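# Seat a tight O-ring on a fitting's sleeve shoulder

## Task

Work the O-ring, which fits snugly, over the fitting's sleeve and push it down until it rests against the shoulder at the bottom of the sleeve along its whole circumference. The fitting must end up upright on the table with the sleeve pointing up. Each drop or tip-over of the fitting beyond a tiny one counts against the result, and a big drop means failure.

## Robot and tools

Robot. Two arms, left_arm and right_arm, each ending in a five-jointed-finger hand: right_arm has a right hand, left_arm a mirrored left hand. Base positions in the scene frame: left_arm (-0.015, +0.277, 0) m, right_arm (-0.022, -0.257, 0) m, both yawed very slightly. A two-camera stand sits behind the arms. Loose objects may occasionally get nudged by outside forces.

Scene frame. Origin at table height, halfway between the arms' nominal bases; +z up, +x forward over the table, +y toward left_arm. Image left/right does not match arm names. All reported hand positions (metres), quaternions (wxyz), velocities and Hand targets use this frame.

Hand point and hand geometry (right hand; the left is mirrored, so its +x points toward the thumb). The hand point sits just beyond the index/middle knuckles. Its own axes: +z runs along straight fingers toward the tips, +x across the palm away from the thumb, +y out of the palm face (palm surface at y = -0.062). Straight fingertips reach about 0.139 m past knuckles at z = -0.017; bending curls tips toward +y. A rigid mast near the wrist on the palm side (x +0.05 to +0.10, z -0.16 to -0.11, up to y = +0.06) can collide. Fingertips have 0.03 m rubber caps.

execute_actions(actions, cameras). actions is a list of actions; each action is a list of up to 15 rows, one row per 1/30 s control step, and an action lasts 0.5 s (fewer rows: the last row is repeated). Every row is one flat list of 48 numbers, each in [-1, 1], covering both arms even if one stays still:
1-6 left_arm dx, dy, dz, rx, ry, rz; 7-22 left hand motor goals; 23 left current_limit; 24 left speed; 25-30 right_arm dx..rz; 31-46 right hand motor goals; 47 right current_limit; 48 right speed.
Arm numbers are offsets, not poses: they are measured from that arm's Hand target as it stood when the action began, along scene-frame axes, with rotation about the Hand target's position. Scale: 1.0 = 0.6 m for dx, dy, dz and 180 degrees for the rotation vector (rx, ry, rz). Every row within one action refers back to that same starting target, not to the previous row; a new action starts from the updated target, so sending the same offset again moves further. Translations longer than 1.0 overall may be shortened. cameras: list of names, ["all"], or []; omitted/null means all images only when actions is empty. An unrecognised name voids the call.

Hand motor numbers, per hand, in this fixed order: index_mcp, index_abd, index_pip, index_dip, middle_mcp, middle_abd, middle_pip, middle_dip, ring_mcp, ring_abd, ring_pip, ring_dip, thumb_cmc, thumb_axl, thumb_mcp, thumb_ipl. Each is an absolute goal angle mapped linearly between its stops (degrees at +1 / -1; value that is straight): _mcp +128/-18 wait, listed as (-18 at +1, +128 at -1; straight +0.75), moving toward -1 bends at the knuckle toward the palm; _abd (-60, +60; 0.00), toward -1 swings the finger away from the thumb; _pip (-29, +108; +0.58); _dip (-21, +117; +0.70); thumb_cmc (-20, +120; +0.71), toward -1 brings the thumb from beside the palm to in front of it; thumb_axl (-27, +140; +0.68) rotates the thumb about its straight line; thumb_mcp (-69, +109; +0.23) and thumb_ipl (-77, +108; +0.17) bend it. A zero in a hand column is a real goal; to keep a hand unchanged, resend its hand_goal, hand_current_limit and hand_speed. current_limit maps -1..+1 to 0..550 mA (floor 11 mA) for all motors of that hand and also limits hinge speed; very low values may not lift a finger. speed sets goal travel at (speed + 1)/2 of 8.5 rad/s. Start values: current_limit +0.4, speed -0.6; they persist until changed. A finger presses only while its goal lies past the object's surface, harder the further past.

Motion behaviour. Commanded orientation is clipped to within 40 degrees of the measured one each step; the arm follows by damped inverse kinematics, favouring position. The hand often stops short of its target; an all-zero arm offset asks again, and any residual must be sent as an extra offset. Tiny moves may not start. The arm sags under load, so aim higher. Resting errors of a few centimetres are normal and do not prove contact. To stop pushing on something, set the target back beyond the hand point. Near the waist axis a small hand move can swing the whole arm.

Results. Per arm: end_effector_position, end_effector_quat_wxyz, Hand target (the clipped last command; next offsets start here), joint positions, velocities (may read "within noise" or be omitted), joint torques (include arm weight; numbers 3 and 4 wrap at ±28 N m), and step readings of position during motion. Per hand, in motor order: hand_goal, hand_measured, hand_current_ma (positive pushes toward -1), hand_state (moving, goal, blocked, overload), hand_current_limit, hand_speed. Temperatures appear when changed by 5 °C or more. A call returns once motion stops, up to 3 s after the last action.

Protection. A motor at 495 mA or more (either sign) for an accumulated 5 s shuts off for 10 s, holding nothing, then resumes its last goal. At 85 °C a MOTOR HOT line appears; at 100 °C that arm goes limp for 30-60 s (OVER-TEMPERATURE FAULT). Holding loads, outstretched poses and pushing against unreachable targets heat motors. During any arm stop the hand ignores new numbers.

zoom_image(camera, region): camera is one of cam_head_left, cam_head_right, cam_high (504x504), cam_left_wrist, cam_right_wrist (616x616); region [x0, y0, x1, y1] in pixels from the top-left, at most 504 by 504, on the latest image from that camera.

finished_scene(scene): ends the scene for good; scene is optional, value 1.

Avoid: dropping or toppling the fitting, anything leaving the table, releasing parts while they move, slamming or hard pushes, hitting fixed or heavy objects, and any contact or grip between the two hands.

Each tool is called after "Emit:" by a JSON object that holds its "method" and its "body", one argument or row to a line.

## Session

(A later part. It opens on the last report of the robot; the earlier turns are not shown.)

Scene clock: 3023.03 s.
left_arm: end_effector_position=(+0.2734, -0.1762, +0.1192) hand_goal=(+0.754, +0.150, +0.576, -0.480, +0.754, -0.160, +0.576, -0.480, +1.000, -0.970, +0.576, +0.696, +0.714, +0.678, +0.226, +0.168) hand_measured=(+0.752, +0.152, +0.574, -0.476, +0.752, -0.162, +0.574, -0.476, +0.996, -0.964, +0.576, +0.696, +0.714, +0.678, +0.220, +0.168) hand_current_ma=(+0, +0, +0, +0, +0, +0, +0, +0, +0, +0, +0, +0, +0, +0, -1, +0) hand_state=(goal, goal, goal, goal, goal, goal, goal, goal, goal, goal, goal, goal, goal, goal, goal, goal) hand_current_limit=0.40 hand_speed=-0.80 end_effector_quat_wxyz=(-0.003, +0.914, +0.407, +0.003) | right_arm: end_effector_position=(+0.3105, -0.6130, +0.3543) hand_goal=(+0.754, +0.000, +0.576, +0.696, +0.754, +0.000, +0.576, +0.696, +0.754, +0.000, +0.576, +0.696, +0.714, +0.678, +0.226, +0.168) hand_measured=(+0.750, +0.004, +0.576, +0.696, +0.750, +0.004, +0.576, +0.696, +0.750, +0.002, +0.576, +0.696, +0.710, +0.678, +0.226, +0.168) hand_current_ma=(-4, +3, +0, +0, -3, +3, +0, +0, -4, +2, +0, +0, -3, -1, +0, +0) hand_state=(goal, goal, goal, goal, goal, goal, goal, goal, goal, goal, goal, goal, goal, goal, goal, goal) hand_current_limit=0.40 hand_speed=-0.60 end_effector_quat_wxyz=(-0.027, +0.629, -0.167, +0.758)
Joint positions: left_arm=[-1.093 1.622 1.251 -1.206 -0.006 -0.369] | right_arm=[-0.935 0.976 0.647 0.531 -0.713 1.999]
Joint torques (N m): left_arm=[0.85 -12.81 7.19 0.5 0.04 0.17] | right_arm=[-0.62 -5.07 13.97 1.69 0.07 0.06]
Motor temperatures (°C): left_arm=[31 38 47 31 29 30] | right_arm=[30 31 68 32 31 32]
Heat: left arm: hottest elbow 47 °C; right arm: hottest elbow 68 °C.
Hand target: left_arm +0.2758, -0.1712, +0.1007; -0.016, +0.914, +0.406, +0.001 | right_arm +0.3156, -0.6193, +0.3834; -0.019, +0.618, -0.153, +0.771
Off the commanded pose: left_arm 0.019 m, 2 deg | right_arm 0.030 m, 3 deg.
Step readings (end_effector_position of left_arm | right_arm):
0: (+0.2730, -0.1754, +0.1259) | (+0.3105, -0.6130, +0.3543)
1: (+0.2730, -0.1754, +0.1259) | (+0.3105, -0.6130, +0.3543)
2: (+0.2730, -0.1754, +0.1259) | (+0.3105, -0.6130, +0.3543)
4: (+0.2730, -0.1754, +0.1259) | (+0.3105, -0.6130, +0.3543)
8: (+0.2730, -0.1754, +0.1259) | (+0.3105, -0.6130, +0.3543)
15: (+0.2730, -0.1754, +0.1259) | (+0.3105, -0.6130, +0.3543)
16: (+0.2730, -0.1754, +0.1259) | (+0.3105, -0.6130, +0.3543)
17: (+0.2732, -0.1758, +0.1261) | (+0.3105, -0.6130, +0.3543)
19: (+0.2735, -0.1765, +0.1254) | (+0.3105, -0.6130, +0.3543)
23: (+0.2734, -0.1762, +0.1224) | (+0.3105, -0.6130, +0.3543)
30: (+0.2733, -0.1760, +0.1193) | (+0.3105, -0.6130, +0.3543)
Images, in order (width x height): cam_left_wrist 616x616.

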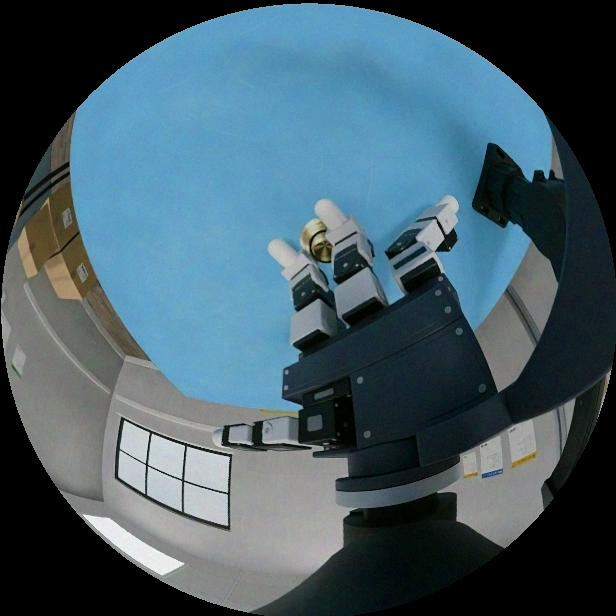

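Emit:
{"method": "execute_actions", "body": {
  "actions": [
    [[0,0,-0.007,0,0,0,0.754,0.15,0.576,-0.48,0.754,-0.16,0.576,-0.48,1.0,-0.97,0.576,0.696,0.714,0.678,0.226,0.168,0.4,-0.8,0,0,0,0,0,0,0.754,0,0.576,0.696,0.754,0,0.576,0.696,0.754,0,0.576,0.696,0.714,0.678,0.226,0.168,0.4,-0.6]],
    [[0,0,-0.006,0,0,0,0.754,0.15,0.576,-0.48,0.754,-0.16,0.576,-0.48,1.0,-0.97,0.576,0.696,0.714,0.678,0.226,0.168,0.4,-0.8,0,0,0,0,0,0,0.754,0,0.576,0.696,0.754,0,0.576,0.696,0.754,0,0.576,0.696,0.714,0.678,0.226,0.168,0.4,-0.6]]
  ],
  "cameras": ["cam_left_wrist"]
}}

Emit:
{"method": "zoom_image", "body": {
  "camera": "cam_left_wrist",
  "region": [280, 210, 350, 280]
}}

Scene clock: 3030.43 s.
left_arm: end_effector_position=(+0.2742, -0.1761, +0.1130) hand_goal=(+0.754, +0.150, +0.576, -0.480, +0.754, -0.160, +0.576, -0.480, +1.000, -0.970, +0.576, +0.696, +0.714, +0.678, +0.226, +0.168) hand_measured=(+0.752, +0.154, +0.574, -0.476, +0.752, -0.162, +0.574, -0.476, +0.996, -0.964, +0.576, +0.696, +0.714, +0.678, +0.220, +0.168) hand_current_ma=(+0, +0, +0, +0, +0, +0, +0, +0, +0, +0, +0, +0, +0, +0, -1, +0) hand_state=(goal, goal, goal, goal, goal, goal, goal, goal, goal, goal, goal, goal, goal, goal, goal, goal) hand_current_limit=0.40 hand_speed=-0.80 end_effector_quat_wxyz=(-0.002, +0.913, +0.407, +0.003) | right_arm: end_effector_position=(+0.3105, -0.6130, +0.3543) hand_goal=(+0.754, +0.000, +0.576, +0.696, +0.754, +0.000, +0.576, +0.696, +0.754, +0.000, +0.576, +0.696, +0.714, +0.678, +0.226, +0.168) hand_measured=(+0.750, +0.004, +0.576, +0.696, +0.750, +0.004, +0.576, +0.696, +0.750, +0.002, +0.576, +0.696, +0.710, +0.678, +0.226, +0.168) hand_current_ma=(-4, +3, +0, +0, -3, +3, +0, +0, -4, +2, +0, +0, -3, -1, +0, +0) hand_state=(goal, goal, goal, goal, goal, goal, goal, goal, goal, goal, goal, goal, goal, goal, goal, goal) hand_current_limit=0.40 hand_speed=-0.60 end_effector_quat_wxyz=(-0.027, +0.629, -0.167, +0.758)
Joint positions: left_arm=[-1.092 1.628 1.24 -1.187 -0.006 -0.369] | right_arm=[-0.935 0.976 0.647 0.531 -0.713 1.999]
Joint torques (N m): left_arm=[0.97 -12.86 7.09 0.5 0.1 0.14] | right_arm=[-0.62 -5.07 13.96 1.69 0.07 0.06]
Motor temperatures (°C): left_arm=[31 38 47 31 29 30] | right_arm=[30 31 68 32 31 32]
Heat: left arm: hottest elbow 47 °C; right arm: hottest elbow 68 °C.
Hand target: left_arm +0.2758, -0.1711, +0.0929; -0.016, +0.914, +0.406, +0.001 | right_arm +0.3156, -0.6193, +0.3834; -0.019, +0.618, -0.153, +0.771
Off the commanded pose: left_arm 0.021 m, 2 deg | right_arm 0.030 m, 3 deg.
Step readings (end_effector_position of left_arm | right_arm):
0: (+0.2734, -0.1762, +0.1192) | (+0.3105, -0.6130, +0.3543)
1: (+0.2734, -0.1762, +0.1192) | (+0.3105, -0.6130, +0.3543)
2: (+0.2734, -0.1763, +0.1192) | (+0.3105, -0.6130, +0.3543)
4: (+0.2738, -0.1770, +0.1194) | (+0.3105, -0.6130, +0.3543)
8: (+0.2744, -0.1781, +0.1192) | (+0.3105, -0.6130, +0.3543)
15: (+0.2740, -0.1765, +0.1168) | (+0.3105, -0.6130, +0.3543)
16: (+0.2740, -0.1765, +0.1168) | (+0.3105, -0.6130, +0.3543)
17: (+0.2742, -0.1765, +0.1168) | (+0.3105, -0.6130, +0.3543)
19: (+0.2746, -0.1768, +0.1168) | (+0.3105, -0.6130, +0.3543)
23: (+0.2746, -0.1767, +0.1151) | (+0.3105, -0.6130, +0.3543)
30: (+0.2742, -0.1760, +0.1130) | (+0.3105, -0.6130, +0.3543)
Images, in order (width x height): cam_left_wrist 616x616.

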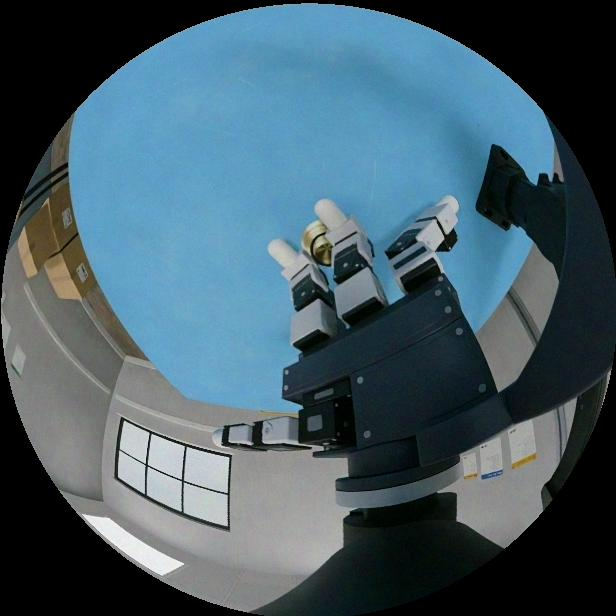

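Scaled by 7.200 from the camera's 616x616 image, which has a finer 880x880 frame.

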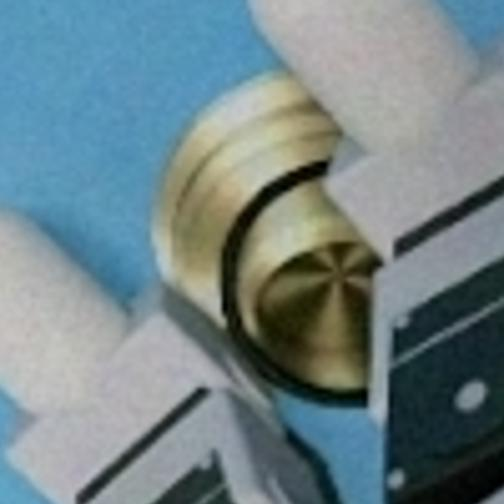

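Emit:
{"method": "execute_actions", "body": {
  "actions": [
    [[0,0,0,0,0,0,0.754,0.12,0.576,-0.48,0.754,-0.13,0.576,-0.48,1.0,-0.97,0.576,0.696,0.714,0.678,0.226,0.168,0.4,-0.9,0,0,0,0,0,0,0.754,0,0.576,0.696,0.754,0,0.576,0.696,0.754,0,0.576,0.696,0.714,0.678,0.226,0.168,0.4,-0.6]]
  ],
  "cameras": ["cam_left_wrist"]
}}

Emit:
{"method": "zoom_image", "body": {
  "camera": "cam_left_wrist",
  "region": [280, 210, 350, 280]
}}

Scene clock: 3036.40 s.
left_arm: end_effector_position=(+0.2742, -0.1761, +0.1130) hand_goal=(+0.754, +0.120, +0.576, -0.480, +0.754, -0.130, +0.576, -0.480, +1.000, -0.970, +0.576, +0.696, +0.714, +0.678, +0.226, +0.168) hand_measured=(+0.752, +0.154, +0.574, -0.476, +0.752, -0.158, +0.574, -0.476, +0.996, -0.964, +0.576, +0.696, +0.714, +0.678, +0.220, +0.168) hand_current_ma=(+0, +15, +0, +0, +0, -11, +0, +0, +0, +0, +0, +0, +0, +0, -1, +0) hand_state=(goal, blocked, goal, goal, goal, blocked, goal, goal, goal, goal, goal, goal, goal, goal, goal, goal) hand_current_limit=0.40 hand_speed=-0.90 end_effector_quat_wxyz=(-0.002, +0.913, +0.407, +0.003) | right_arm: end_effector_position=(+0.3105, -0.6130, +0.3543) hand_goal=(+0.754, +0.000, +0.576, +0.696, +0.754, +0.000, +0.576, +0.696, +0.754, +0.000, +0.576, +0.696, +0.714, +0.678, +0.226, +0.168) hand_measured=(+0.750, +0.004, +0.576, +0.696, +0.750, +0.004, +0.576, +0.696, +0.750, +0.002, +0.576, +0.696, +0.710, +0.678, +0.226, +0.168) hand_current_ma=(-4, +3, +0, +0, -3, +3, +0, +0, -4, +2, +0, +0, -3, -1, +0, +0) hand_state=(goal, goal, goal, goal, goal, goal, goal, goal, goal, goal, goal, goal, goal, goal, goal, goal) hand_current_limit=0.40 hand_speed=-0.60 end_effector_quat_wxyz=(-0.027, +0.629, -0.167, +0.758)
Joint positions: left_arm=[-1.092 1.628 1.24 -1.187 -0.006 -0.369] | right_arm=[-0.935 0.976 0.647 0.531 -0.713 1.999]
Joint torques (N m): left_arm=[0.79 -12.86 7.16 0.51 0.04 0.15] | right_arm=[-0.67 -5.01 13.96 1.69 0.07 0.05]
Motor temperatures (°C): left_arm=[31 38 47 31 29 30] | right_arm=[30 31 68 32 31 32]
Heat: left arm: hottest elbow 47 °C; right arm: hottest elbow 68 °C.
Hand target: left_arm +0.2758, -0.1711, +0.0929; -0.016, +0.914, +0.406, +0.001 | right_arm +0.3156, -0.6193, +0.3834; -0.019, +0.618, -0.153, +0.771
Off the commanded pose: left_arm 0.021 m, 2 deg | right_arm 0.030 m, 3 deg.
Step readings (end_effector_position of left_arm | right_arm):
0: (+0.2742, -0.1761, +0.1130) | (+0.3105, -0.6130, +0.3543)
1: (+0.2742, -0.1761, +0.1130) | (+0.3105, -0.6130, +0.3543)
2: (+0.2742, -0.1761, +0.1130) | (+0.3105, -0.6130, +0.3543)
4: (+0.2742, -0.1761, +0.1130) | (+0.3105, -0.6130, +0.3543)
8: (+0.2742, -0.1761, +0.1130) | (+0.3105, -0.6130, +0.3543)
15: (+0.2742, -0.1761, +0.1130) | (+0.3105, -0.6130, +0.3543)
Images, in order (width x height): cam_left_wrist 616x616.

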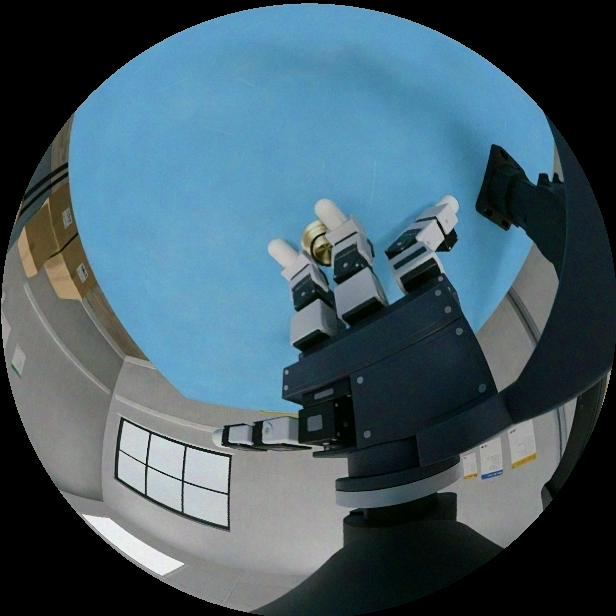

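Scaled by 7.200 from the camera's 616x616 image, which has a finer 880x880 frame.

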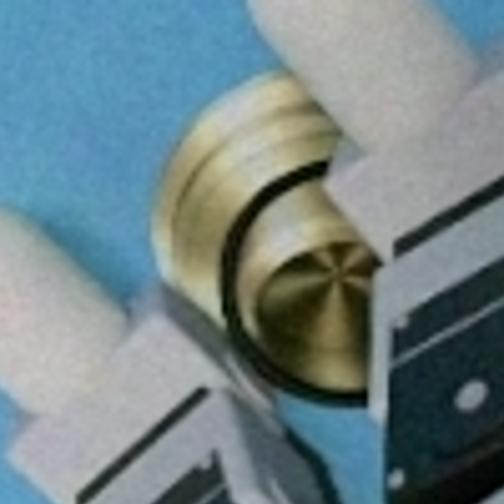

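Emit:
{"method": "execute_actions", "body": {
  "actions": [
    [[0,0,0,0,0,0,0.754,0.2,0.576,-0.48,0.754,-0.2,0.576,-0.48,1.0,-0.97,0.576,0.696,0.714,0.678,0.226,0.168,0.4,-0.8,0,0,0,0,0,0,0.754,0,0.576,0.696,0.754,0,0.576,0.696,0.754,0,0.576,0.696,0.714,0.678,0.226,0.168,0.4,-0.6]],
    [[0.006,-0.0105,0.02,0,0,0,0.754,0.25,0.576,-0.48,0.754,-0.25,0.576,-0.48,1.0,-0.97,0.576,0.696,0.714,0.678,0.226,0.168,0.4,-0.8,0,0,0,0,0,0,0.754,0,0.576,0.696,0.754,0,0.576,0.696,0.754,0,0.576,0.696,0.714,0.678,0.226,0.168,0.4,-0.6]],
    [[0.006,-0.0105,0.02,0,0,0,0.754,0.25,0.576,-0.48,0.754,-0.25,0.576,-0.48,1.0,-0.97,0.576,0.696,0.714,0.678,0.226,0.168,0.4,-0.8,0,0,0,0,0,0,0.754,0,0.576,0.696,0.754,0,0.576,0.696,0.754,0,0.576,0.696,0.714,0.678,0.226,0.168,0.4,-0.6]],
    [[0,0,0.03,0,0,0,0.754,0.25,0.576,-0.48,0.754,-0.25,0.576,-0.48,1.0,-0.97,0.576,0.696,0.714,0.678,0.226,0.168,0.4,-0.8,0,0,0,0,0,0,0.754,0,0.576,0.696,0.754,0,0.576,0.696,0.754,0,0.576,0.696,0.714,0.678,0.226,0.168,0.4,-0.6]]
  ],
  "cameras": ["cam_left_wrist"]
}}

Emit:
{"method": "zoom_image", "body": {
  "camera": "cam_left_wrist",
  "region": [285, 205, 345, 265]
}}

Scene clock: 3054.23 s.
left_arm: end_effector_position=(+0.2709, -0.1691, +0.1170) hand_goal=(+0.754, +0.250, +0.576, -0.480, +0.754, -0.250, +0.576, -0.480, +1.000, -0.970, +0.576, +0.696, +0.714, +0.678, +0.226, +0.168) hand_measured=(+0.752, +0.244, +0.574, -0.476, +0.752, -0.250, +0.574, -0.476, +0.996, -0.964, +0.576, +0.696, +0.714, +0.678, +0.220, +0.168) hand_current_ma=(+0, +0, +0, +0, +0, +0, +0, +0, +0, +0, +0, +0, +0, +0, -1, +0) hand_state=(goal, goal, goal, goal, goal, goal, goal, goal, goal, goal, goal, goal, goal, goal, goal, goal) hand_current_limit=0.40 hand_speed=-0.80 end_effector_quat_wxyz=(-0.033, +0.913, +0.407, +0.001) | right_arm: end_effector_position=(+0.3105, -0.6130, +0.3543) hand_goal=(+0.754, +0.000, +0.576, +0.696, +0.754, +0.000, +0.576, +0.696, +0.754, +0.000, +0.576, +0.696, +0.714, +0.678, +0.226, +0.168) hand_measured=(+0.750, +0.004, +0.576, +0.696, +0.750, +0.004, +0.576, +0.696, +0.750, +0.002, +0.576, +0.696, +0.710, +0.678, +0.226, +0.168) hand_current_ma=(-4, +3, +0, +0, -3, +3, +0, +0, -4, +2, +0, +0, -3, -1, +0, +0) hand_state=(goal, goal, goal, goal, goal, goal, goal, goal, goal, goal, goal, goal, goal, goal, goal, goal) hand_current_limit=0.40 hand_speed=-0.60 end_effector_quat_wxyz=(-0.027, +0.629, -0.167, +0.758)
Joint positions: left_arm=[-1.091 1.639 1.277 -1.274 -0.005 -0.367] | right_arm=[-0.935 0.976 0.647 0.531 -0.713 1.999]
Joint torques (N m): left_arm=[0.97 -14.21 12.75 -0.68 -0.04 0.14] | right_arm=[-0.62 -5.07 13.97 1.69 0.07 0.06]
Motor temperatures (°C): left_arm=[31 38 47 31 29 30] | right_arm=[30 31 68 32 31 32]
Heat: left arm: hottest elbow 47 °C; right arm: hottest elbow 68 °C.
Hand target: left_arm +0.2831, -0.1837, +0.1351; -0.016, +0.914, +0.406, +0.001 | right_arm +0.3156, -0.6193, +0.3834; -0.019, +0.618, -0.153, +0.771
Off the commanded pose: left_arm 0.026 m, 2 deg | right_arm 0.030 m, 3 deg.
Step readings (end_effector_position of left_arm | right_arm):
0: (+0.2742, -0.1761, +0.1130) | (+0.3105, -0.6130, +0.3543)
1: (+0.2742, -0.1761, +0.1130) | (+0.3105, -0.6130, +0.3543)
2: (+0.2742, -0.1761, +0.1130) | (+0.3105, -0.6130, +0.3543)
4: (+0.2742, -0.1761, +0.1130) | (+0.3105, -0.6130, +0.3543)
8: (+0.2741, -0.1761, +0.1126) | (+0.3105, -0.6130, +0.3543)
15: (+0.2741, -0.1761, +0.1124) | (+0.3105, -0.6130, +0.3543)
16: (+0.2741, -0.1761, +0.1124) | (+0.3105, -0.6130, +0.3543)
17: (+0.2741, -0.1761, +0.1124) | (+0.3105, -0.6130, +0.3543)
19: (+0.2743, -0.1759, +0.1120) | (+0.3105, -0.6130, +0.3543)
23: (+0.2742, -0.1754, +0.1101) | (+0.3105, -0.6130, +0.3543)
30: (+0.2737, -0.1744, +0.1084) | (+0.3105, -0.6130, +0.3543)
31: (+0.2737, -0.1744, +0.1084) | (+0.3105, -0.6130, +0.3543)
32: (+0.2734, -0.1738, +0.1082) | (+0.3105, -0.6130, +0.3543)
34: (+0.2722, -0.1716, +0.1076) | (+0.3105, -0.6130, +0.3543)
38: (+0.2704, -0.1682, +0.1059) | (+0.3105, -0.6130, +0.3543)
45: (+0.2706, -0.1685, +0.1067) | (+0.3105, -0.6130, +0.3543)
46: (+0.2707, -0.1687, +0.1069) | (+0.3105, -0.6130, +0.3543)
47: (+0.2705, -0.1683, +0.1075) | (+0.3105, -0.6130, +0.3543)
49: (+0.2700, -0.1674, +0.1092) | (+0.3105, -0.6130, +0.3543)
53: (+0.2706, -0.1685, +0.1144) | (+0.3105, -0.6130, +0.3543)
60: (+0.2710, -0.1694, +0.1171) | (+0.3105, -0.6130, +0.3543)
Images, in order (width x height): cam_left_wrist 616x616.

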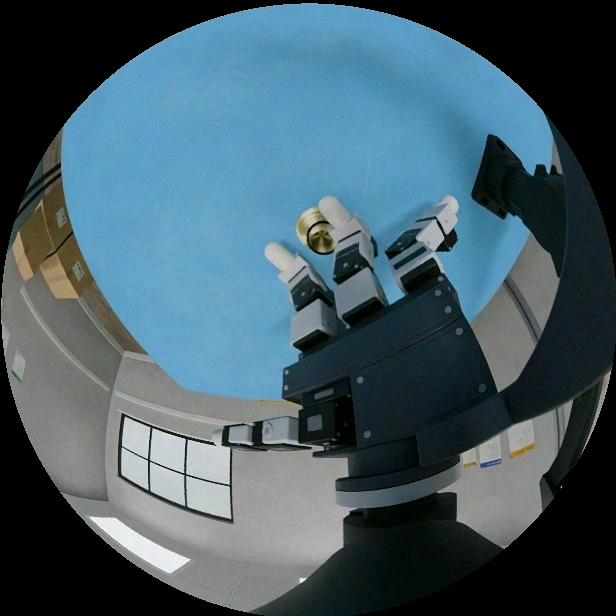

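Scaled by 8.400 from the camera's 616x616 image, which has a finer 880x880 frame.

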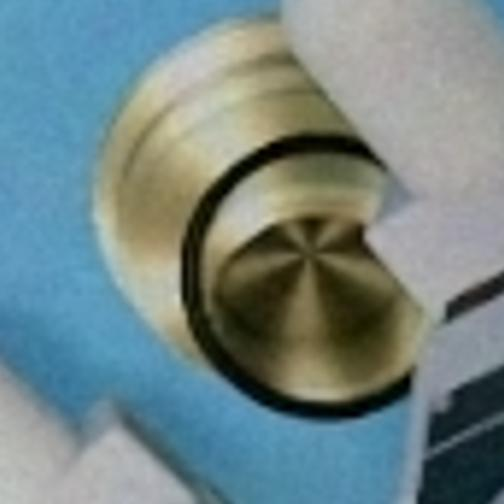

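Emit:
{"method": "zoom_image", "body": {
  "camera": "cam_left_wrist",
  "region": [303, 217, 339, 257]
}}

Scaled by 12.600 from the camera's 616x616 image, which has a finer 880x880 frame.

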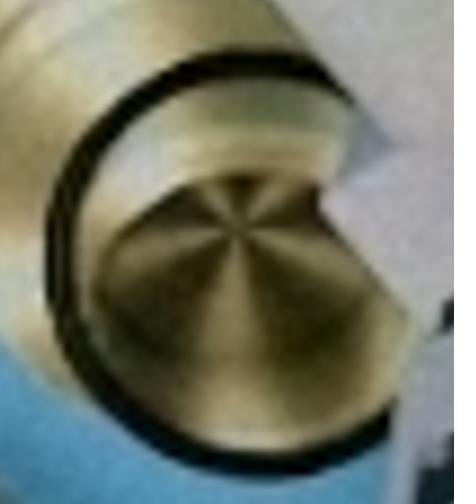

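Emit:
{"method": "execute_actions", "body": {
  "actions": [
    [[0,0,0.045,0,0,0,0.754,0.25,0.576,-0.48,0.754,-0.25,0.576,-0.48,1.0,-0.97,0.576,0.696,0.714,0.678,0.226,0.168,0.4,-0.8,0,0,0,0,0,0,0.754,0,0.576,0.696,0.754,0,0.576,0.696,0.754,0,0.576,0.696,0.714,0.678,0.226,0.168,0.4,-0.6]],
    [[0.005,0.055,0,0,-0.006,0.1167,0.754,0.25,0.576,-0.48,0.754,-0.25,0.576,-0.48,1.0,-0.97,0.576,0.696,0.714,0.678,0.226,0.168,0.4,-0.8,0,0,0,0,0,0,0.754,0,0.576,0.696,0.754,0,0.576,0.696,0.754,0,0.576,0.696,0.714,0.678,0.226,0.168,0.4,-0.6]],
    [[0.005,0.055,0,0,0,0.1167,0.754,0.2,0.576,-0.48,0.754,-0.2,0.576,-0.48,1.0,-0.97,0.576,0.696,0.714,0.678,0.226,0.168,0.4,-0.8,0,0,0,0,0,0,0.754,0,0.576,0.696,0.754,0,0.576,0.696,0.754,0,0.576,0.696,0.714,0.678,0.226,0.168,0.4,-0.6]],
    [[0,0,-0.045,0,0,0,0.754,0.2,0.576,-0.48,0.754,-0.2,0.576,-0.48,1.0,-0.97,0.576,0.696,0.714,0.678,0.226,0.168,0.4,-0.8,0,0,0,0,0,0,0.754,0,0.576,0.696,0.754,0,0.576,0.696,0.754,0,0.576,0.696,0.714,0.678,0.226,0.168,0.4,-0.6]]
  ],
  "cameras": ["cam_left_wrist"]
}}

Emit:
{"method": "zoom_image", "body": {
  "camera": "cam_left_wrist",
  "region": [295, 205, 345, 255]
}}

Scene clock: 3099.90 s.
left_arm: end_effector_position=(+0.2845, -0.1206, +0.1485) hand_goal=(+0.754, +0.200, +0.576, -0.480, +0.754, -0.200, +0.576, -0.480, +1.000, -0.970, +0.576, +0.696, +0.714, +0.678, +0.226, +0.168) hand_measured=(+0.752, +0.202, +0.574, -0.476, +0.752, -0.202, +0.574, -0.476, +0.996, -0.964, +0.576, +0.696, +0.714, +0.678, +0.220, +0.168) hand_current_ma=(+0, +0, +0, +0, +0, +0, +0, +0, +0, +0, +0, +0, +0, +0, -1, +0) hand_state=(goal, goal, goal, goal, goal, goal, goal, goal, goal, goal, goal, goal, goal, goal, goal, goal) hand_current_limit=0.40 hand_speed=-0.80 end_effector_quat_wxyz=(-0.005, +0.715, +0.699, +0.001) | right_arm: end_effector_position=(+0.3105, -0.6130, +0.3543) hand_goal=(+0.754, +0.000, +0.576, +0.696, +0.754, +0.000, +0.576, +0.696, +0.754, +0.000, +0.576, +0.696, +0.714, +0.678, +0.226, +0.168) hand_measured=(+0.750, +0.004, +0.576, +0.696, +0.750, +0.004, +0.576, +0.696, +0.750, +0.002, +0.576, +0.696, +0.710, +0.678, +0.226, +0.168) hand_current_ma=(-4, +3, +0, +0, -3, +3, +0, +0, -4, +2, +0, +0, -3, -1, +0, +0) hand_state=(goal, goal, goal, goal, goal, goal, goal, goal, goal, goal, goal, goal, goal, goal, goal, goal) hand_current_limit=0.40 hand_speed=-0.60 end_effector_quat_wxyz=(-0.027, +0.629, -0.167, +0.758)
Joint positions: left_arm=[-1.088 1.616 1.326 -1.292 0.001 -1.076] | right_arm=[-0.935 0.976 0.647 0.531 -0.713 1.999]
Joint torques (N m): left_arm=[0.91 -12.92 8.18 0.4 -0.09 -0.11] | right_arm=[-0.67 -5.01 13.97 1.69 0.07 0.06]
Motor temperatures (°C): left_arm=[31 37 50 31 29 30] | right_arm=[30 31 68 32 31 32]
Heat: left arm: hottest elbow 50 °C; right arm: hottest elbow 68 °C.
Hand target: left_arm +0.2891, -0.1178, +0.1349; -0.013, +0.707, +0.707, +0.005 | right_arm +0.3156, -0.6193, +0.3834; -0.019, +0.618, -0.153, +0.771
Off the commanded pose: left_arm 0.015 m, 2 deg | right_arm 0.030 m, 3 deg.
Step readings (end_effector_position of left_arm | right_arm):
0: (+0.2709, -0.1691, +0.1170) | (+0.3105, -0.6130, +0.3543)
1: (+0.2708, -0.1689, +0.1170) | (+0.3105, -0.6130, +0.3543)
2: (+0.2706, -0.1684, +0.1178) | (+0.3105, -0.6130, +0.3543)
4: (+0.2697, -0.1667, +0.1200) | (+0.3105, -0.6130, +0.3543)
8: (+0.2705, -0.1683, +0.1297) | (+0.3105, -0.6130, +0.3543)
15: (+0.2717, -0.1707, +0.1393) | (+0.3105, -0.6130, +0.3543)
16: (+0.2717, -0.1705, +0.1393) | (+0.3105, -0.6130, +0.3543)
17: (+0.2722, -0.1691, +0.1393) | (+0.3105, -0.6130, +0.3543)
19: (+0.2735, -0.1647, +0.1398) | (+0.3105, -0.6130, +0.3543)
23: (+0.2768, -0.1543, +0.1449) | (+0.3105, -0.6130, +0.3543)
30: (+0.2801, -0.1442, +0.1488) | (+0.3105, -0.6130, +0.3543)
31: (+0.2802, -0.1434, +0.1488) | (+0.3105, -0.6130, +0.3543)
32: (+0.2803, -0.1411, +0.1488) | (+0.3105, -0.6130, +0.3543)
34: (+0.2795, -0.1357, +0.1485) | (+0.3105, -0.6130, +0.3543)
38: (+0.2788, -0.1242, +0.1487) | (+0.3105, -0.6130, +0.3543)
45: (+0.2790, -0.1135, +0.1496) | (+0.3105, -0.6130, +0.3543)
46: (+0.2790, -0.1128, +0.1497) | (+0.3105, -0.6130, +0.3543)
47: (+0.2792, -0.1123, +0.1498) | (+0.3105, -0.6130, +0.3543)
49: (+0.2804, -0.1141, +0.1500) | (+0.3105, -0.6130, +0.3543)
53: (+0.2834, -0.1190, +0.1503) | (+0.3105, -0.6130, +0.3543)
60: (+0.2844, -0.1205, +0.1489) | (+0.3105, -0.6130, +0.3543)
Images, in order (width x height): cam_left_wrist 616x616.

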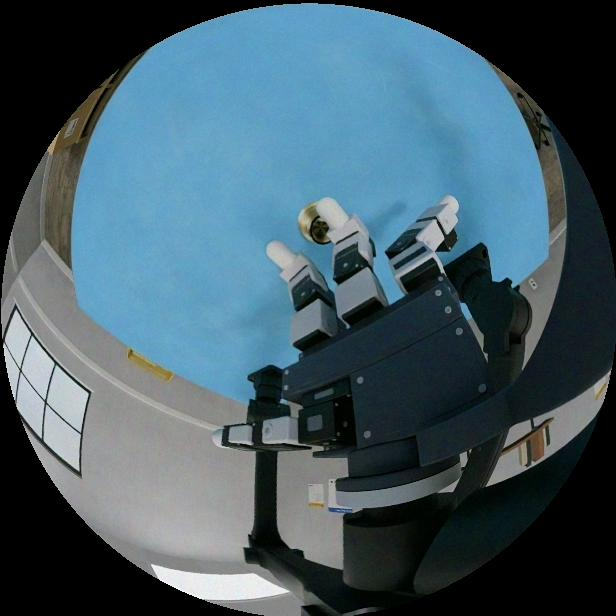

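Scaled by 10.080 from the camera's 616x616 image, which has a finer 880x880 frame.

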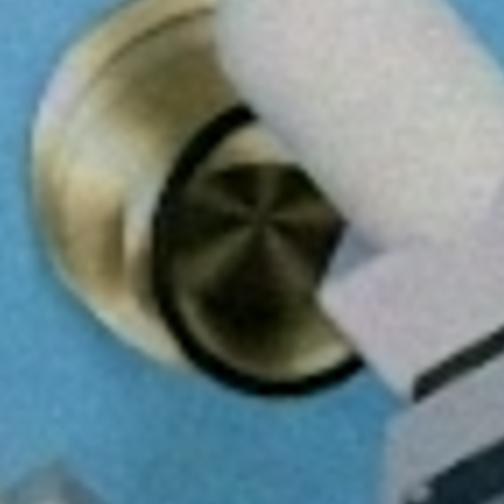

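Emit:
{"method": "execute_actions", "body": {
  "actions": [
    [[-0.0111,-0.0445,0.005,0,0.006,-0.1167,0.754,0.2,0.576,-0.48,0.754,-0.2,0.576,-0.48,1.0,-0.97,0.576,0.696,0.714,0.678,0.226,0.168,0.4,-0.8,0,0,0,0,0,0,0.754,0,0.576,0.696,0.754,0,0.576,0.696,0.754,0,0.576,0.696,0.714,0.678,0.226,0.168,0.4,-0.6]],
    [[-0.0111,-0.0445,0,0,0,-0.1167,0.754,0.18,0.576,-0.48,0.754,-0.2,0.576,-0.48,1.0,-0.97,0.576,0.696,0.714,0.678,0.226,0.168,0.4,-0.8,0,0,0,0,0,0,0.754,0,0.576,0.696,0.754,0,0.576,0.696,0.754,0,0.576,0.696,0.714,0.678,0.226,0.168,0.4,-0.6]],
    [[0,0,-0.033,0,0,0,0.754,0.18,0.576,-0.48,0.754,-0.2,0.576,-0.48,1.0,-0.97,0.576,0.696,0.714,0.678,0.226,0.168,0.4,-0.8,0,0,0,0,0,0,0.754,0,0.576,0.696,0.754,0,0.576,0.696,0.754,0,0.576,0.696,0.714,0.678,0.226,0.168,0.4,-0.6]]
  ],
  "cameras": ["cam_left_wrist"]
}}

Emit:
{"method": "zoom_image", "body": {
  "camera": "cam_left_wrist",
  "region": [300, 214, 340, 254]
}}

Scene clock: 3117.87 s.
left_arm: end_effector_position=(+0.2755, -0.1740, +0.1321) hand_goal=(+0.754, +0.180, +0.576, -0.480, +0.754, -0.200, +0.576, -0.480, +1.000, -0.970, +0.576, +0.696, +0.714, +0.678, +0.226, +0.168) hand_measured=(+0.752, +0.182, +0.574, -0.476, +0.752, -0.202, +0.574, -0.476, +0.996, -0.964, +0.576, +0.696, +0.714, +0.678, +0.220, +0.168) hand_current_ma=(+0, +0, +0, +0, +0, +0, +0, +0, +0, +0, +0, +0, +0, +0, -1, +0) hand_state=(goal, goal, goal, goal, goal, goal, goal, goal, goal, goal, goal, goal, goal, goal, goal, goal) hand_current_limit=0.40 hand_speed=-0.80 end_effector_quat_wxyz=(-0.010, +0.912, +0.409, +0.005) | right_arm: end_effector_position=(+0.3105, -0.6130, +0.3543) hand_goal=(+0.754, +0.000, +0.576, +0.696, +0.754, +0.000, +0.576, +0.696, +0.754, +0.000, +0.576, +0.696, +0.714, +0.678, +0.226, +0.168) hand_measured=(+0.750, +0.004, +0.576, +0.696, +0.750, +0.004, +0.576, +0.696, +0.750, +0.002, +0.576, +0.696, +0.710, +0.678, +0.226, +0.168) hand_current_ma=(-4, +3, +0, +0, -3, +3, +0, +0, -4, +2, +0, +0, -3, -1, +0, +0) hand_state=(goal, goal, goal, goal, goal, goal, goal, goal, goal, goal, goal, goal, goal, goal, goal, goal) hand_current_limit=0.40 hand_speed=-0.60 end_effector_quat_wxyz=(-0.027, +0.629, -0.167, +0.758)
Joint positions: left_arm=[-1.09 1.616 1.282 -1.255 -0.012 -0.372] | right_arm=[-0.935 0.976 0.647 0.531 -0.713 1.999]
Joint torques (N m): left_arm=[0.32 -13.27 7.47 0.46 0.06 0.13] | right_arm=[-0.62 -5.07 13.97 1.69 0.07 0.06]
Motor temperatures (°C): left_arm=[31 38 50 31 29 30] | right_arm=[30 31 68 32 31 32]
Heat: left arm: hottest elbow 50 °C; right arm: hottest elbow 68 °C.
Hand target: left_arm +0.2758, -0.1712, +0.1182; -0.019, +0.914, +0.406, +0.004 | right_arm +0.3156, -0.6193, +0.3834; -0.019, +0.618, -0.153, +0.771
Off the commanded pose: left_arm 0.014 m, 1 deg | right_arm 0.030 m, 3 deg.
Step readings (end_effector_position of left_arm | right_arm):
0: (+0.2845, -0.1206, +0.1485) | (+0.3105, -0.6130, +0.3543)
1: (+0.2845, -0.1207, +0.1485) | (+0.3105, -0.6130, +0.3543)
2: (+0.2849, -0.1221, +0.1486) | (+0.3105, -0.6130, +0.3543)
4: (+0.2859, -0.1268, +0.1485) | (+0.3105, -0.6130, +0.3543)
8: (+0.2870, -0.1370, +0.1484) | (+0.3105, -0.6130, +0.3543)
15: (+0.2868, -0.1462, +0.1482) | (+0.3105, -0.6130, +0.3543)
16: (+0.2866, -0.1471, +0.1482) | (+0.3105, -0.6130, +0.3543)
17: (+0.2868, -0.1494, +0.1483) | (+0.3105, -0.6130, +0.3543)
19: (+0.2864, -0.1543, +0.1478) | (+0.3105, -0.6130, +0.3543)
23: (+0.2827, -0.1635, +0.1449) | (+0.3105, -0.6130, +0.3543)
30: (+0.2788, -0.1730, +0.1440) | (+0.3105, -0.6130, +0.3543)
31: (+0.2785, -0.1737, +0.1440) | (+0.3105, -0.6130, +0.3543)
32: (+0.2780, -0.1739, +0.1432) | (+0.3105, -0.6130, +0.3543)
34: (+0.2775, -0.1746, +0.1409) | (+0.3105, -0.6130, +0.3543)
38: (+0.2754, -0.1725, +0.1332) | (+0.3105, -0.6130, +0.3543)
45: (+0.2755, -0.1737, +0.1320) | (+0.3105, -0.6130, +0.3543)
Images, in order (width x height): cam_left_wrist 616x616.

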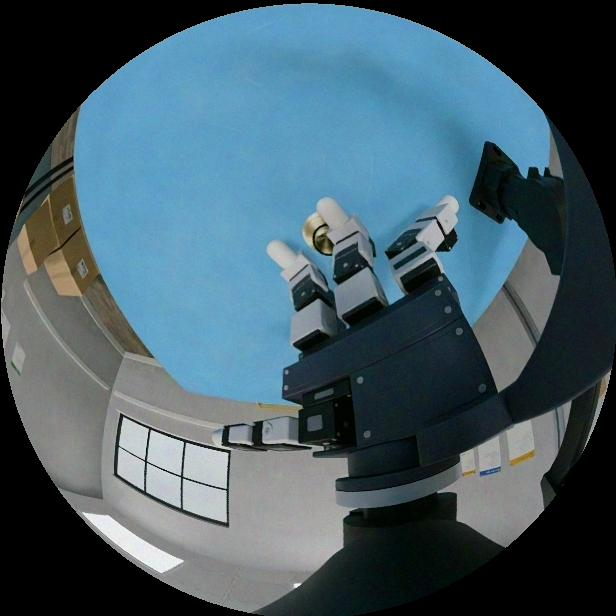

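Scaled by 12.600 from the camera's 616x616 image, which has a finer 880x880 frame.

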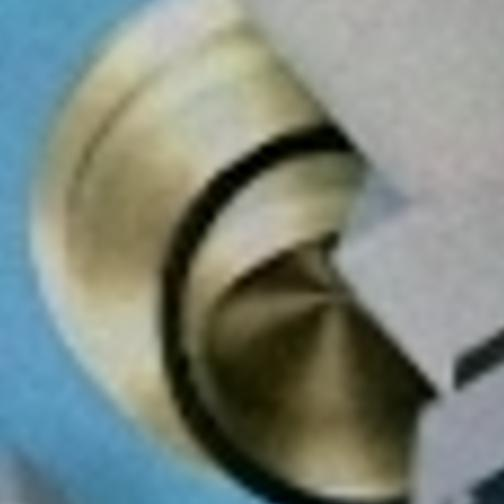

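Emit:
{"method": "execute_actions", "body": {
  "actions": [
    [[-0.0078,0.0013,-0.013,0,0,0,0.754,0.16,0.576,-0.48,0.754,-0.2,0.576,-0.48,1.0,-0.97,0.576,0.696,0.714,0.678,0.226,0.168,0.4,-0.8,0,0,0,0,0,0,0.754,0,0.576,0.696,0.754,0,0.576,0.696,0.754,0,0.576,0.696,0.714,0.678,0.226,0.168,0.4,-0.6]]
  ],
  "cameras": ["cam_left_wrist"]
}}

Emit:
{"method": "zoom_image", "body": {
  "camera": "cam_left_wrist",
  "region": [300, 214, 340, 254]
}}

Scene clock: 3128.90 s.
left_arm: end_effector_position=(+0.2744, -0.1720, +0.1247) hand_goal=(+0.754, +0.160, +0.576, -0.480, +0.754, -0.200, +0.576, -0.480, +1.000, -0.970, +0.576, +0.696, +0.714, +0.678, +0.226, +0.168) hand_measured=(+0.752, +0.162, +0.574, -0.476, +0.752, -0.202, +0.574, -0.476, +0.996, -0.964, +0.576, +0.696, +0.714, +0.678, +0.220, +0.168) hand_current_ma=(+0, +0, +0, +0, +0, +0, +0, +0, +0, +0, +0, +0, +0, +0, -1, +0) hand_state=(goal, goal, goal, goal, goal, goal, goal, goal, goal, goal, goal, goal, goal, goal, goal, goal) hand_current_limit=0.40 hand_speed=-0.80 end_effector_quat_wxyz=(-0.009, +0.913, +0.409, +0.005) | right_arm: end_effector_position=(+0.3105, -0.6130, +0.3543) hand_goal=(+0.754, +0.000, +0.576, +0.696, +0.754, +0.000, +0.576, +0.696, +0.754, +0.000, +0.576, +0.696, +0.714, +0.678, +0.226, +0.168) hand_measured=(+0.750, +0.004, +0.576, +0.696, +0.750, +0.004, +0.576, +0.696, +0.750, +0.002, +0.576, +0.696, +0.710, +0.678, +0.226, +0.168) hand_current_ma=(-4, +3, +0, +0, -3, +3, +0, +0, -4, +2, +0, +0, -3, -1, +0, +0) hand_state=(goal, goal, goal, goal, goal, goal, goal, goal, goal, goal, goal, goal, goal, goal, goal, goal) hand_current_limit=0.40 hand_speed=-0.60 end_effector_quat_wxyz=(-0.027, +0.629, -0.167, +0.758)
Joint positions: left_arm=[-1.09 1.616 1.261 -1.234 -0.012 -0.371] | right_arm=[-0.935 0.976 0.647 0.531 -0.713 1.999]
Joint torques (N m): left_arm=[-0.44 -13.27 7.35 0.39 0.03 0.05] | right_arm=[-0.67 -5.07 13.97 1.7 0.07 0.05]
Motor temperatures (°C): left_arm=[31 38 49 31 29 30] | right_arm=[30 31 68 32 31 32]
Heat: left arm: hottest elbow 49 °C; right arm: hottest elbow 68 °C.
Hand target: left_arm +0.2711, -0.1704, +0.1104; -0.019, +0.914, +0.406, +0.004 | right_arm +0.3156, -0.6193, +0.3834; -0.019, +0.618, -0.153, +0.771
Off the commanded pose: left_arm 0.015 m, 1 deg | right_arm 0.030 m, 3 deg.
Step readings (end_effector_position of left_arm | right_arm):
0: (+0.2755, -0.1741, +0.1321) | (+0.3105, -0.6130, +0.3543)
1: (+0.2755, -0.1741, +0.1321) | (+0.3105, -0.6130, +0.3543)
2: (+0.2755, -0.1741, +0.1317) | (+0.3105, -0.6130, +0.3543)
4: (+0.2756, -0.1744, +0.1304) | (+0.3105, -0.6130, +0.3543)
8: (+0.2744, -0.1721, +0.1258) | (+0.3105, -0.6130, +0.3543)
15: (+0.2743, -0.1719, +0.1247) | (+0.3105, -0.6130, +0.3543)
Images, in order (width x height): cam_left_wrist 616x616.

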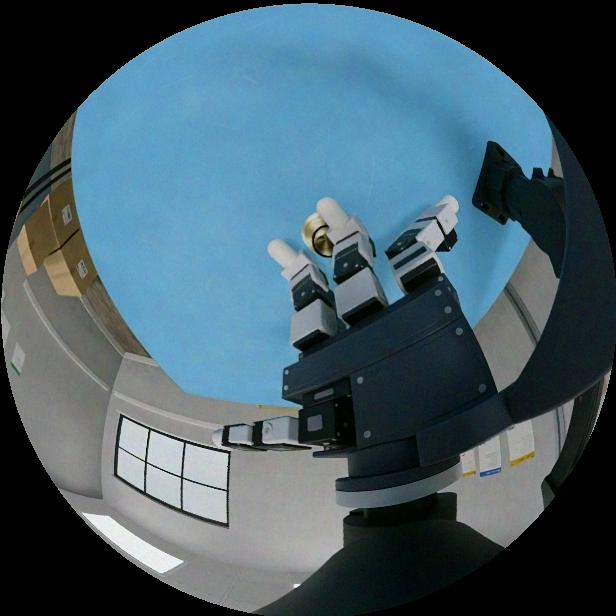

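Scaled by 12.600 from the camera's 616x616 image, which has a finer 880x880 frame.

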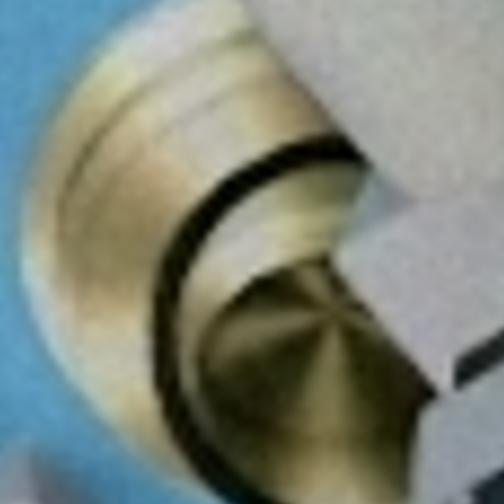

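Emit:
{"method": "execute_actions", "body": {
  "actions": [
    [[0.004,-0.013,0.025,0,0,0,0.754,0.2,0.576,-0.48,0.754,-0.22,0.576,-0.48,1.0,-0.97,0.576,0.696,0.714,0.678,0.226,0.168,0.4,-0.8,0,0,0,0,0,0,0.754,0,0.576,0.696,0.754,0,0.576,0.696,0.754,0,0.576,0.696,0.714,0.678,0.226,0.168,0.4,-0.6]],
    [[0.004,-0.013,0.025,0,0,0,0.754,0.2,0.576,-0.48,0.754,-0.22,0.576,-0.48,1.0,-0.97,0.576,0.696,0.714,0.678,0.226,0.168,0.4,-0.8,0,0,0,0,0,0,0.754,0,0.576,0.696,0.754,0,0.576,0.696,0.754,0,0.576,0.696,0.714,0.678,0.226,0.168,0.4,-0.6]],
    [[0,0,0.03,0,0,0,0.754,0.2,0.576,-0.48,0.754,-0.22,0.576,-0.48,1.0,-0.97,0.576,0.696,0.714,0.678,0.226,0.168,0.4,-0.8,0,0,0,0,0,0,0.754,0,0.576,0.696,0.754,0,0.576,0.696,0.754,0,0.576,0.696,0.714,0.678,0.226,0.168,0.4,-0.6]],
    [[-0.008,0.026,0.01,0,0,0,0.754,0.067,0.576,-0.48,0.754,-0.22,0.576,-0.48,1.0,-0.97,0.576,0.696,0.714,0.678,0.226,0.168,0.4,-0.8,0,0,0,0,0,0,0.754,0,0.576,0.696,0.754,0,0.576,0.696,0.754,0,0.576,0.696,0.714,0.678,0.226,0.168,0.4,-0.6]]
  ]
}}

Scene clock: 3144.67 s.
left_arm: end_effector_position=(+0.2708, -0.1656, +0.1554) hand_goal=(+0.754, +0.068, +0.576, -0.480, +0.754, -0.220, +0.576, -0.480, +1.000, -0.970, +0.576, +0.696, +0.714, +0.678, +0.226, +0.168) hand_measured=(+0.752, +0.070, +0.574, -0.476, +0.752, -0.216, +0.574, -0.476, +0.996, -0.964, +0.576, +0.696, +0.714, +0.678, +0.220, +0.168) hand_current_ma=(+0, +0, +0, +0, +0, +0, +0, +0, +0, +0, +0, +0, +0, +0, -1, +0) hand_state=(goal, goal, goal, goal, goal, goal, goal, goal, goal, goal, goal, goal, goal, goal, goal, goal) hand_current_limit=0.40 hand_speed=-0.80 end_effector_quat_wxyz=(-0.024, +0.912, +0.409, +0.004) | right_arm: end_effector_position=(+0.3105, -0.6130, +0.3543) hand_goal=(+0.754, +0.000, +0.576, +0.696, +0.754, +0.000, +0.576, +0.696, +0.754, +0.000, +0.576, +0.696, +0.714, +0.678, +0.226, +0.168) hand_measured=(+0.750, +0.004, +0.576, +0.696, +0.750, +0.004, +0.576, +0.696, +0.750, +0.002, +0.576, +0.696, +0.710, +0.678, +0.226, +0.168) hand_current_ma=(-4, +3, +0, +0, -3, +3, +0, +0, -4, +2, +0, +0, -3, -1, +0, +0) hand_state=(goal, goal, goal, goal, goal, goal, goal, goal, goal, goal, goal, goal, goal, goal, goal, goal) hand_current_limit=0.40 hand_speed=-0.60 end_effector_quat_wxyz=(-0.027, +0.629, -0.167, +0.758)
Joint positions: left_arm=[-1.091 1.589 1.318 -1.346 -0.011 -0.371] | right_arm=[-0.935 0.976 0.647 0.531 -0.713 1.999]
Joint torques (N m): left_arm=[0.09 -14.74 10.3 -0.69 0.03 0.06] | right_arm=[-0.67 -5.07 13.96 1.7 0.07 0.06]
Motor temperatures (°C): left_arm=[31 38 48 31 29 30] | right_arm=[30 31 68 32 31 32]
Heat: left arm: hottest elbow 48 °C; right arm: hottest elbow 68 °C.
Hand target: left_arm +0.2711, -0.1703, +0.1645; -0.019, +0.914, +0.406, +0.004 | right_arm +0.3156, -0.6193, +0.3834; -0.019, +0.618, -0.153, +0.771
Off the commanded pose: left_arm 0.010 m, 1 deg | right_arm 0.030 m, 3 deg.
Step readings (end_effector_position of left_arm | right_arm):
0: (+0.2744, -0.1720, +0.1247) | (+0.3105, -0.6130, +0.3543)
1: (+0.2744, -0.1720, +0.1247) | (+0.3105, -0.6130, +0.3543)
2: (+0.2744, -0.1720, +0.1247) | (+0.3105, -0.6130, +0.3543)
4: (+0.2743, -0.1718, +0.1247) | (+0.3105, -0.6130, +0.3543)
8: (+0.2732, -0.1697, +0.1241) | (+0.3105, -0.6130, +0.3543)
15: (+0.2726, -0.1685, +0.1237) | (+0.3105, -0.6130, +0.3543)
16: (+0.2726, -0.1684, +0.1237) | (+0.3105, -0.6130, +0.3543)
17: (+0.2721, -0.1676, +0.1235) | (+0.3105, -0.6130, +0.3543)
19: (+0.2710, -0.1654, +0.1234) | (+0.3105, -0.6130, +0.3543)
23: (+0.2704, -0.1644, +0.1255) | (+0.3105, -0.6130, +0.3543)
30: (+0.2719, -0.1677, +0.1305) | (+0.3105, -0.6130, +0.3543)
31: (+0.2719, -0.1677, +0.1306) | (+0.3105, -0.6130, +0.3543)
32: (+0.2716, -0.1671, +0.1310) | (+0.3105, -0.6130, +0.3543)
34: (+0.2709, -0.1658, +0.1324) | (+0.3105, -0.6130, +0.3543)
38: (+0.2714, -0.1667, +0.1381) | (+0.3105, -0.6130, +0.3543)
45: (+0.2720, -0.1680, +0.1415) | (+0.3105, -0.6130, +0.3543)
46: (+0.2720, -0.1679, +0.1415) | (+0.3105, -0.6130, +0.3543)
47: (+0.2719, -0.1676, +0.1414) | (+0.3105, -0.6130, +0.3543)
49: (+0.2716, -0.1671, +0.1421) | (+0.3105, -0.6130, +0.3543)
53: (+0.2712, -0.1663, +0.1471) | (+0.3105, -0.6130, +0.3543)
60: (+0.2709, -0.1657, +0.1554) | (+0.3105, -0.6130, +0.3543)

Emit:
{"method": "execute_actions", "body": {
  "actions": [
    [[0,0,-0.045,0,0,0,0.754,0.067,0.576,-0.48,0.754,-0.22,0.576,-0.48,1.0,-0.97,0.576,0.696,0.714,0.678,0.226,0.168,0.4,-0.8,0,0,0,0,0,0,0.754,0,0.576,0.696,0.754,0,0.576,0.696,0.754,0,0.576,0.696,0.714,0.678,0.226,0.168,0.4,-0.6]],
    [[0,0,-0.04,0,0,0,0.754,0.067,0.576,-0.48,0.754,-0.22,0.576,-0.48,1.0,-0.97,0.576,0.696,0.714,0.678,0.226,0.168,0.4,-0.8,0,0,0,0,0,0,0.754,0,0.576,0.696,0.754,0,0.576,0.696,0.754,0,0.576,0.696,0.714,0.678,0.226,0.168,0.4,-0.6]]
  ],
  "cameras": ["cam_left_wrist"]
}}

Emit:
{"method": "zoom_image", "body": {
  "camera": "cam_left_wrist",
  "region": [290, 210, 340, 260]
}}

Scene clock: 3151.57 s.
left_arm: end_effector_position=(+0.2737, -0.1713, +0.1290) hand_goal=(+0.754, +0.068, +0.576, -0.480, +0.754, -0.220, +0.576, -0.480, +1.000, -0.970, +0.576, +0.696, +0.714, +0.678, +0.226, +0.168) hand_measured=(+0.752, +0.070, +0.574, -0.476, +0.752, -0.216, +0.574, -0.476, +0.996, -0.964, +0.576, +0.696, +0.714, +0.678, +0.220, +0.168) hand_current_ma=(+0, +0, +0, +0, +0, +0, +0, +0, +0, +0, +0, +0, +0, +0, -1, +0) hand_state=(goal, goal, goal, goal, goal, goal, goal, goal, goal, goal, goal, goal, goal, goal, goal, goal) hand_current_limit=0.40 hand_speed=-0.80 end_effector_quat_wxyz=(-0.008, +0.913, +0.409, +0.005) | right_arm: end_effector_position=(+0.3105, -0.6130, +0.3543) hand_goal=(+0.754, +0.000, +0.576, +0.696, +0.754, +0.000, +0.576, +0.696, +0.754, +0.000, +0.576, +0.696, +0.714, +0.678, +0.226, +0.168) hand_measured=(+0.750, +0.004, +0.576, +0.696, +0.750, +0.004, +0.576, +0.696, +0.750, +0.002, +0.576, +0.696, +0.710, +0.678, +0.226, +0.168) hand_current_ma=(-4, +3, +0, +0, -3, +3, +0, +0, -4, +2, +0, +0, -3, -1, +0, +0) hand_state=(goal, goal, goal, goal, goal, goal, goal, goal, goal, goal, goal, goal, goal, goal, goal, goal) hand_current_limit=0.40 hand_speed=-0.60 end_effector_quat_wxyz=(-0.027, +0.629, -0.167, +0.758)
Joint positions: left_arm=[-1.091 1.609 1.264 -1.242 -0.011 -0.371] | right_arm=[-0.935 0.976 0.647 0.531 -0.713 1.999]
Joint torques (N m): left_arm=[-0.5 -12.81 7.47 0.44 0.06 0.07] | right_arm=[-0.67 -5.07 13.97 1.7 0.07 0.06]
Motor temperatures (°C): left_arm=[31 38 49 31 29 30] | right_arm=[30 31 68 32 31 32]
Heat: left arm: hottest elbow 49 °C; right arm: hottest elbow 68 °C.
Hand target: left_arm +0.2711, -0.1704, +0.1135; -0.018, +0.914, +0.406, +0.004 | right_arm +0.3156, -0.6193, +0.3834; -0.019, +0.618, -0.153, +0.771
Off the commanded pose: left_arm 0.016 m, 1 deg | right_arm 0.030 m, 3 deg.
Step readings (end_effector_position of left_arm | right_arm):
0: (+0.2708, -0.1656, +0.1554) | (+0.3105, -0.6130, +0.3543)
1: (+0.2708, -0.1656, +0.1554) | (+0.3105, -0.6130, +0.3543)
2: (+0.2709, -0.1657, +0.1554) | (+0.3105, -0.6130, +0.3543)
4: (+0.2717, -0.1673, +0.1559) | (+0.3105, -0.6130, +0.3543)
8: (+0.2743, -0.1724, +0.1568) | (+0.3105, -0.6130, +0.3543)
15: (+0.2736, -0.1710, +0.1530) | (+0.3105, -0.6130, +0.3543)
16: (+0.2736, -0.1711, +0.1529) | (+0.3105, -0.6130, +0.3543)
17: (+0.2738, -0.1714, +0.1519) | (+0.3105, -0.6130, +0.3543)
19: (+0.2744, -0.1726, +0.1489) | (+0.3105, -0.6130, +0.3543)
23: (+0.2733, -0.1705, +0.1368) | (+0.3105, -0.6130, +0.3543)
30: (+0.2736, -0.1710, +0.1289) | (+0.3105, -0.6130, +0.3543)
Images, in order (width x height): cam_left_wrist 616x616.

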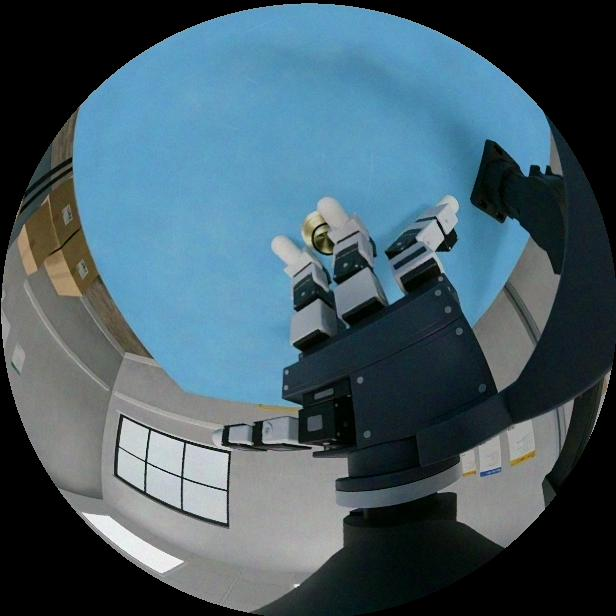

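Scaled by 10.080 from the camera's 616x616 image, which has a finer 880x880 frame.

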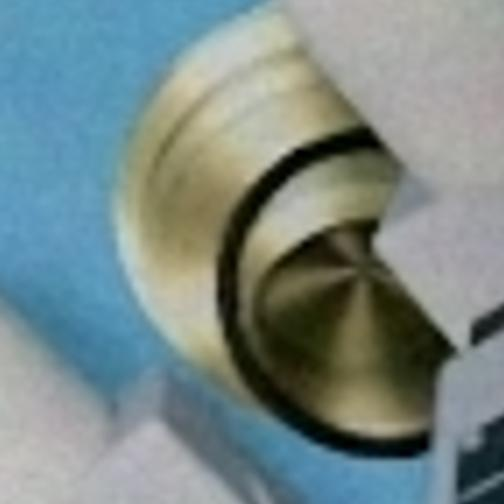

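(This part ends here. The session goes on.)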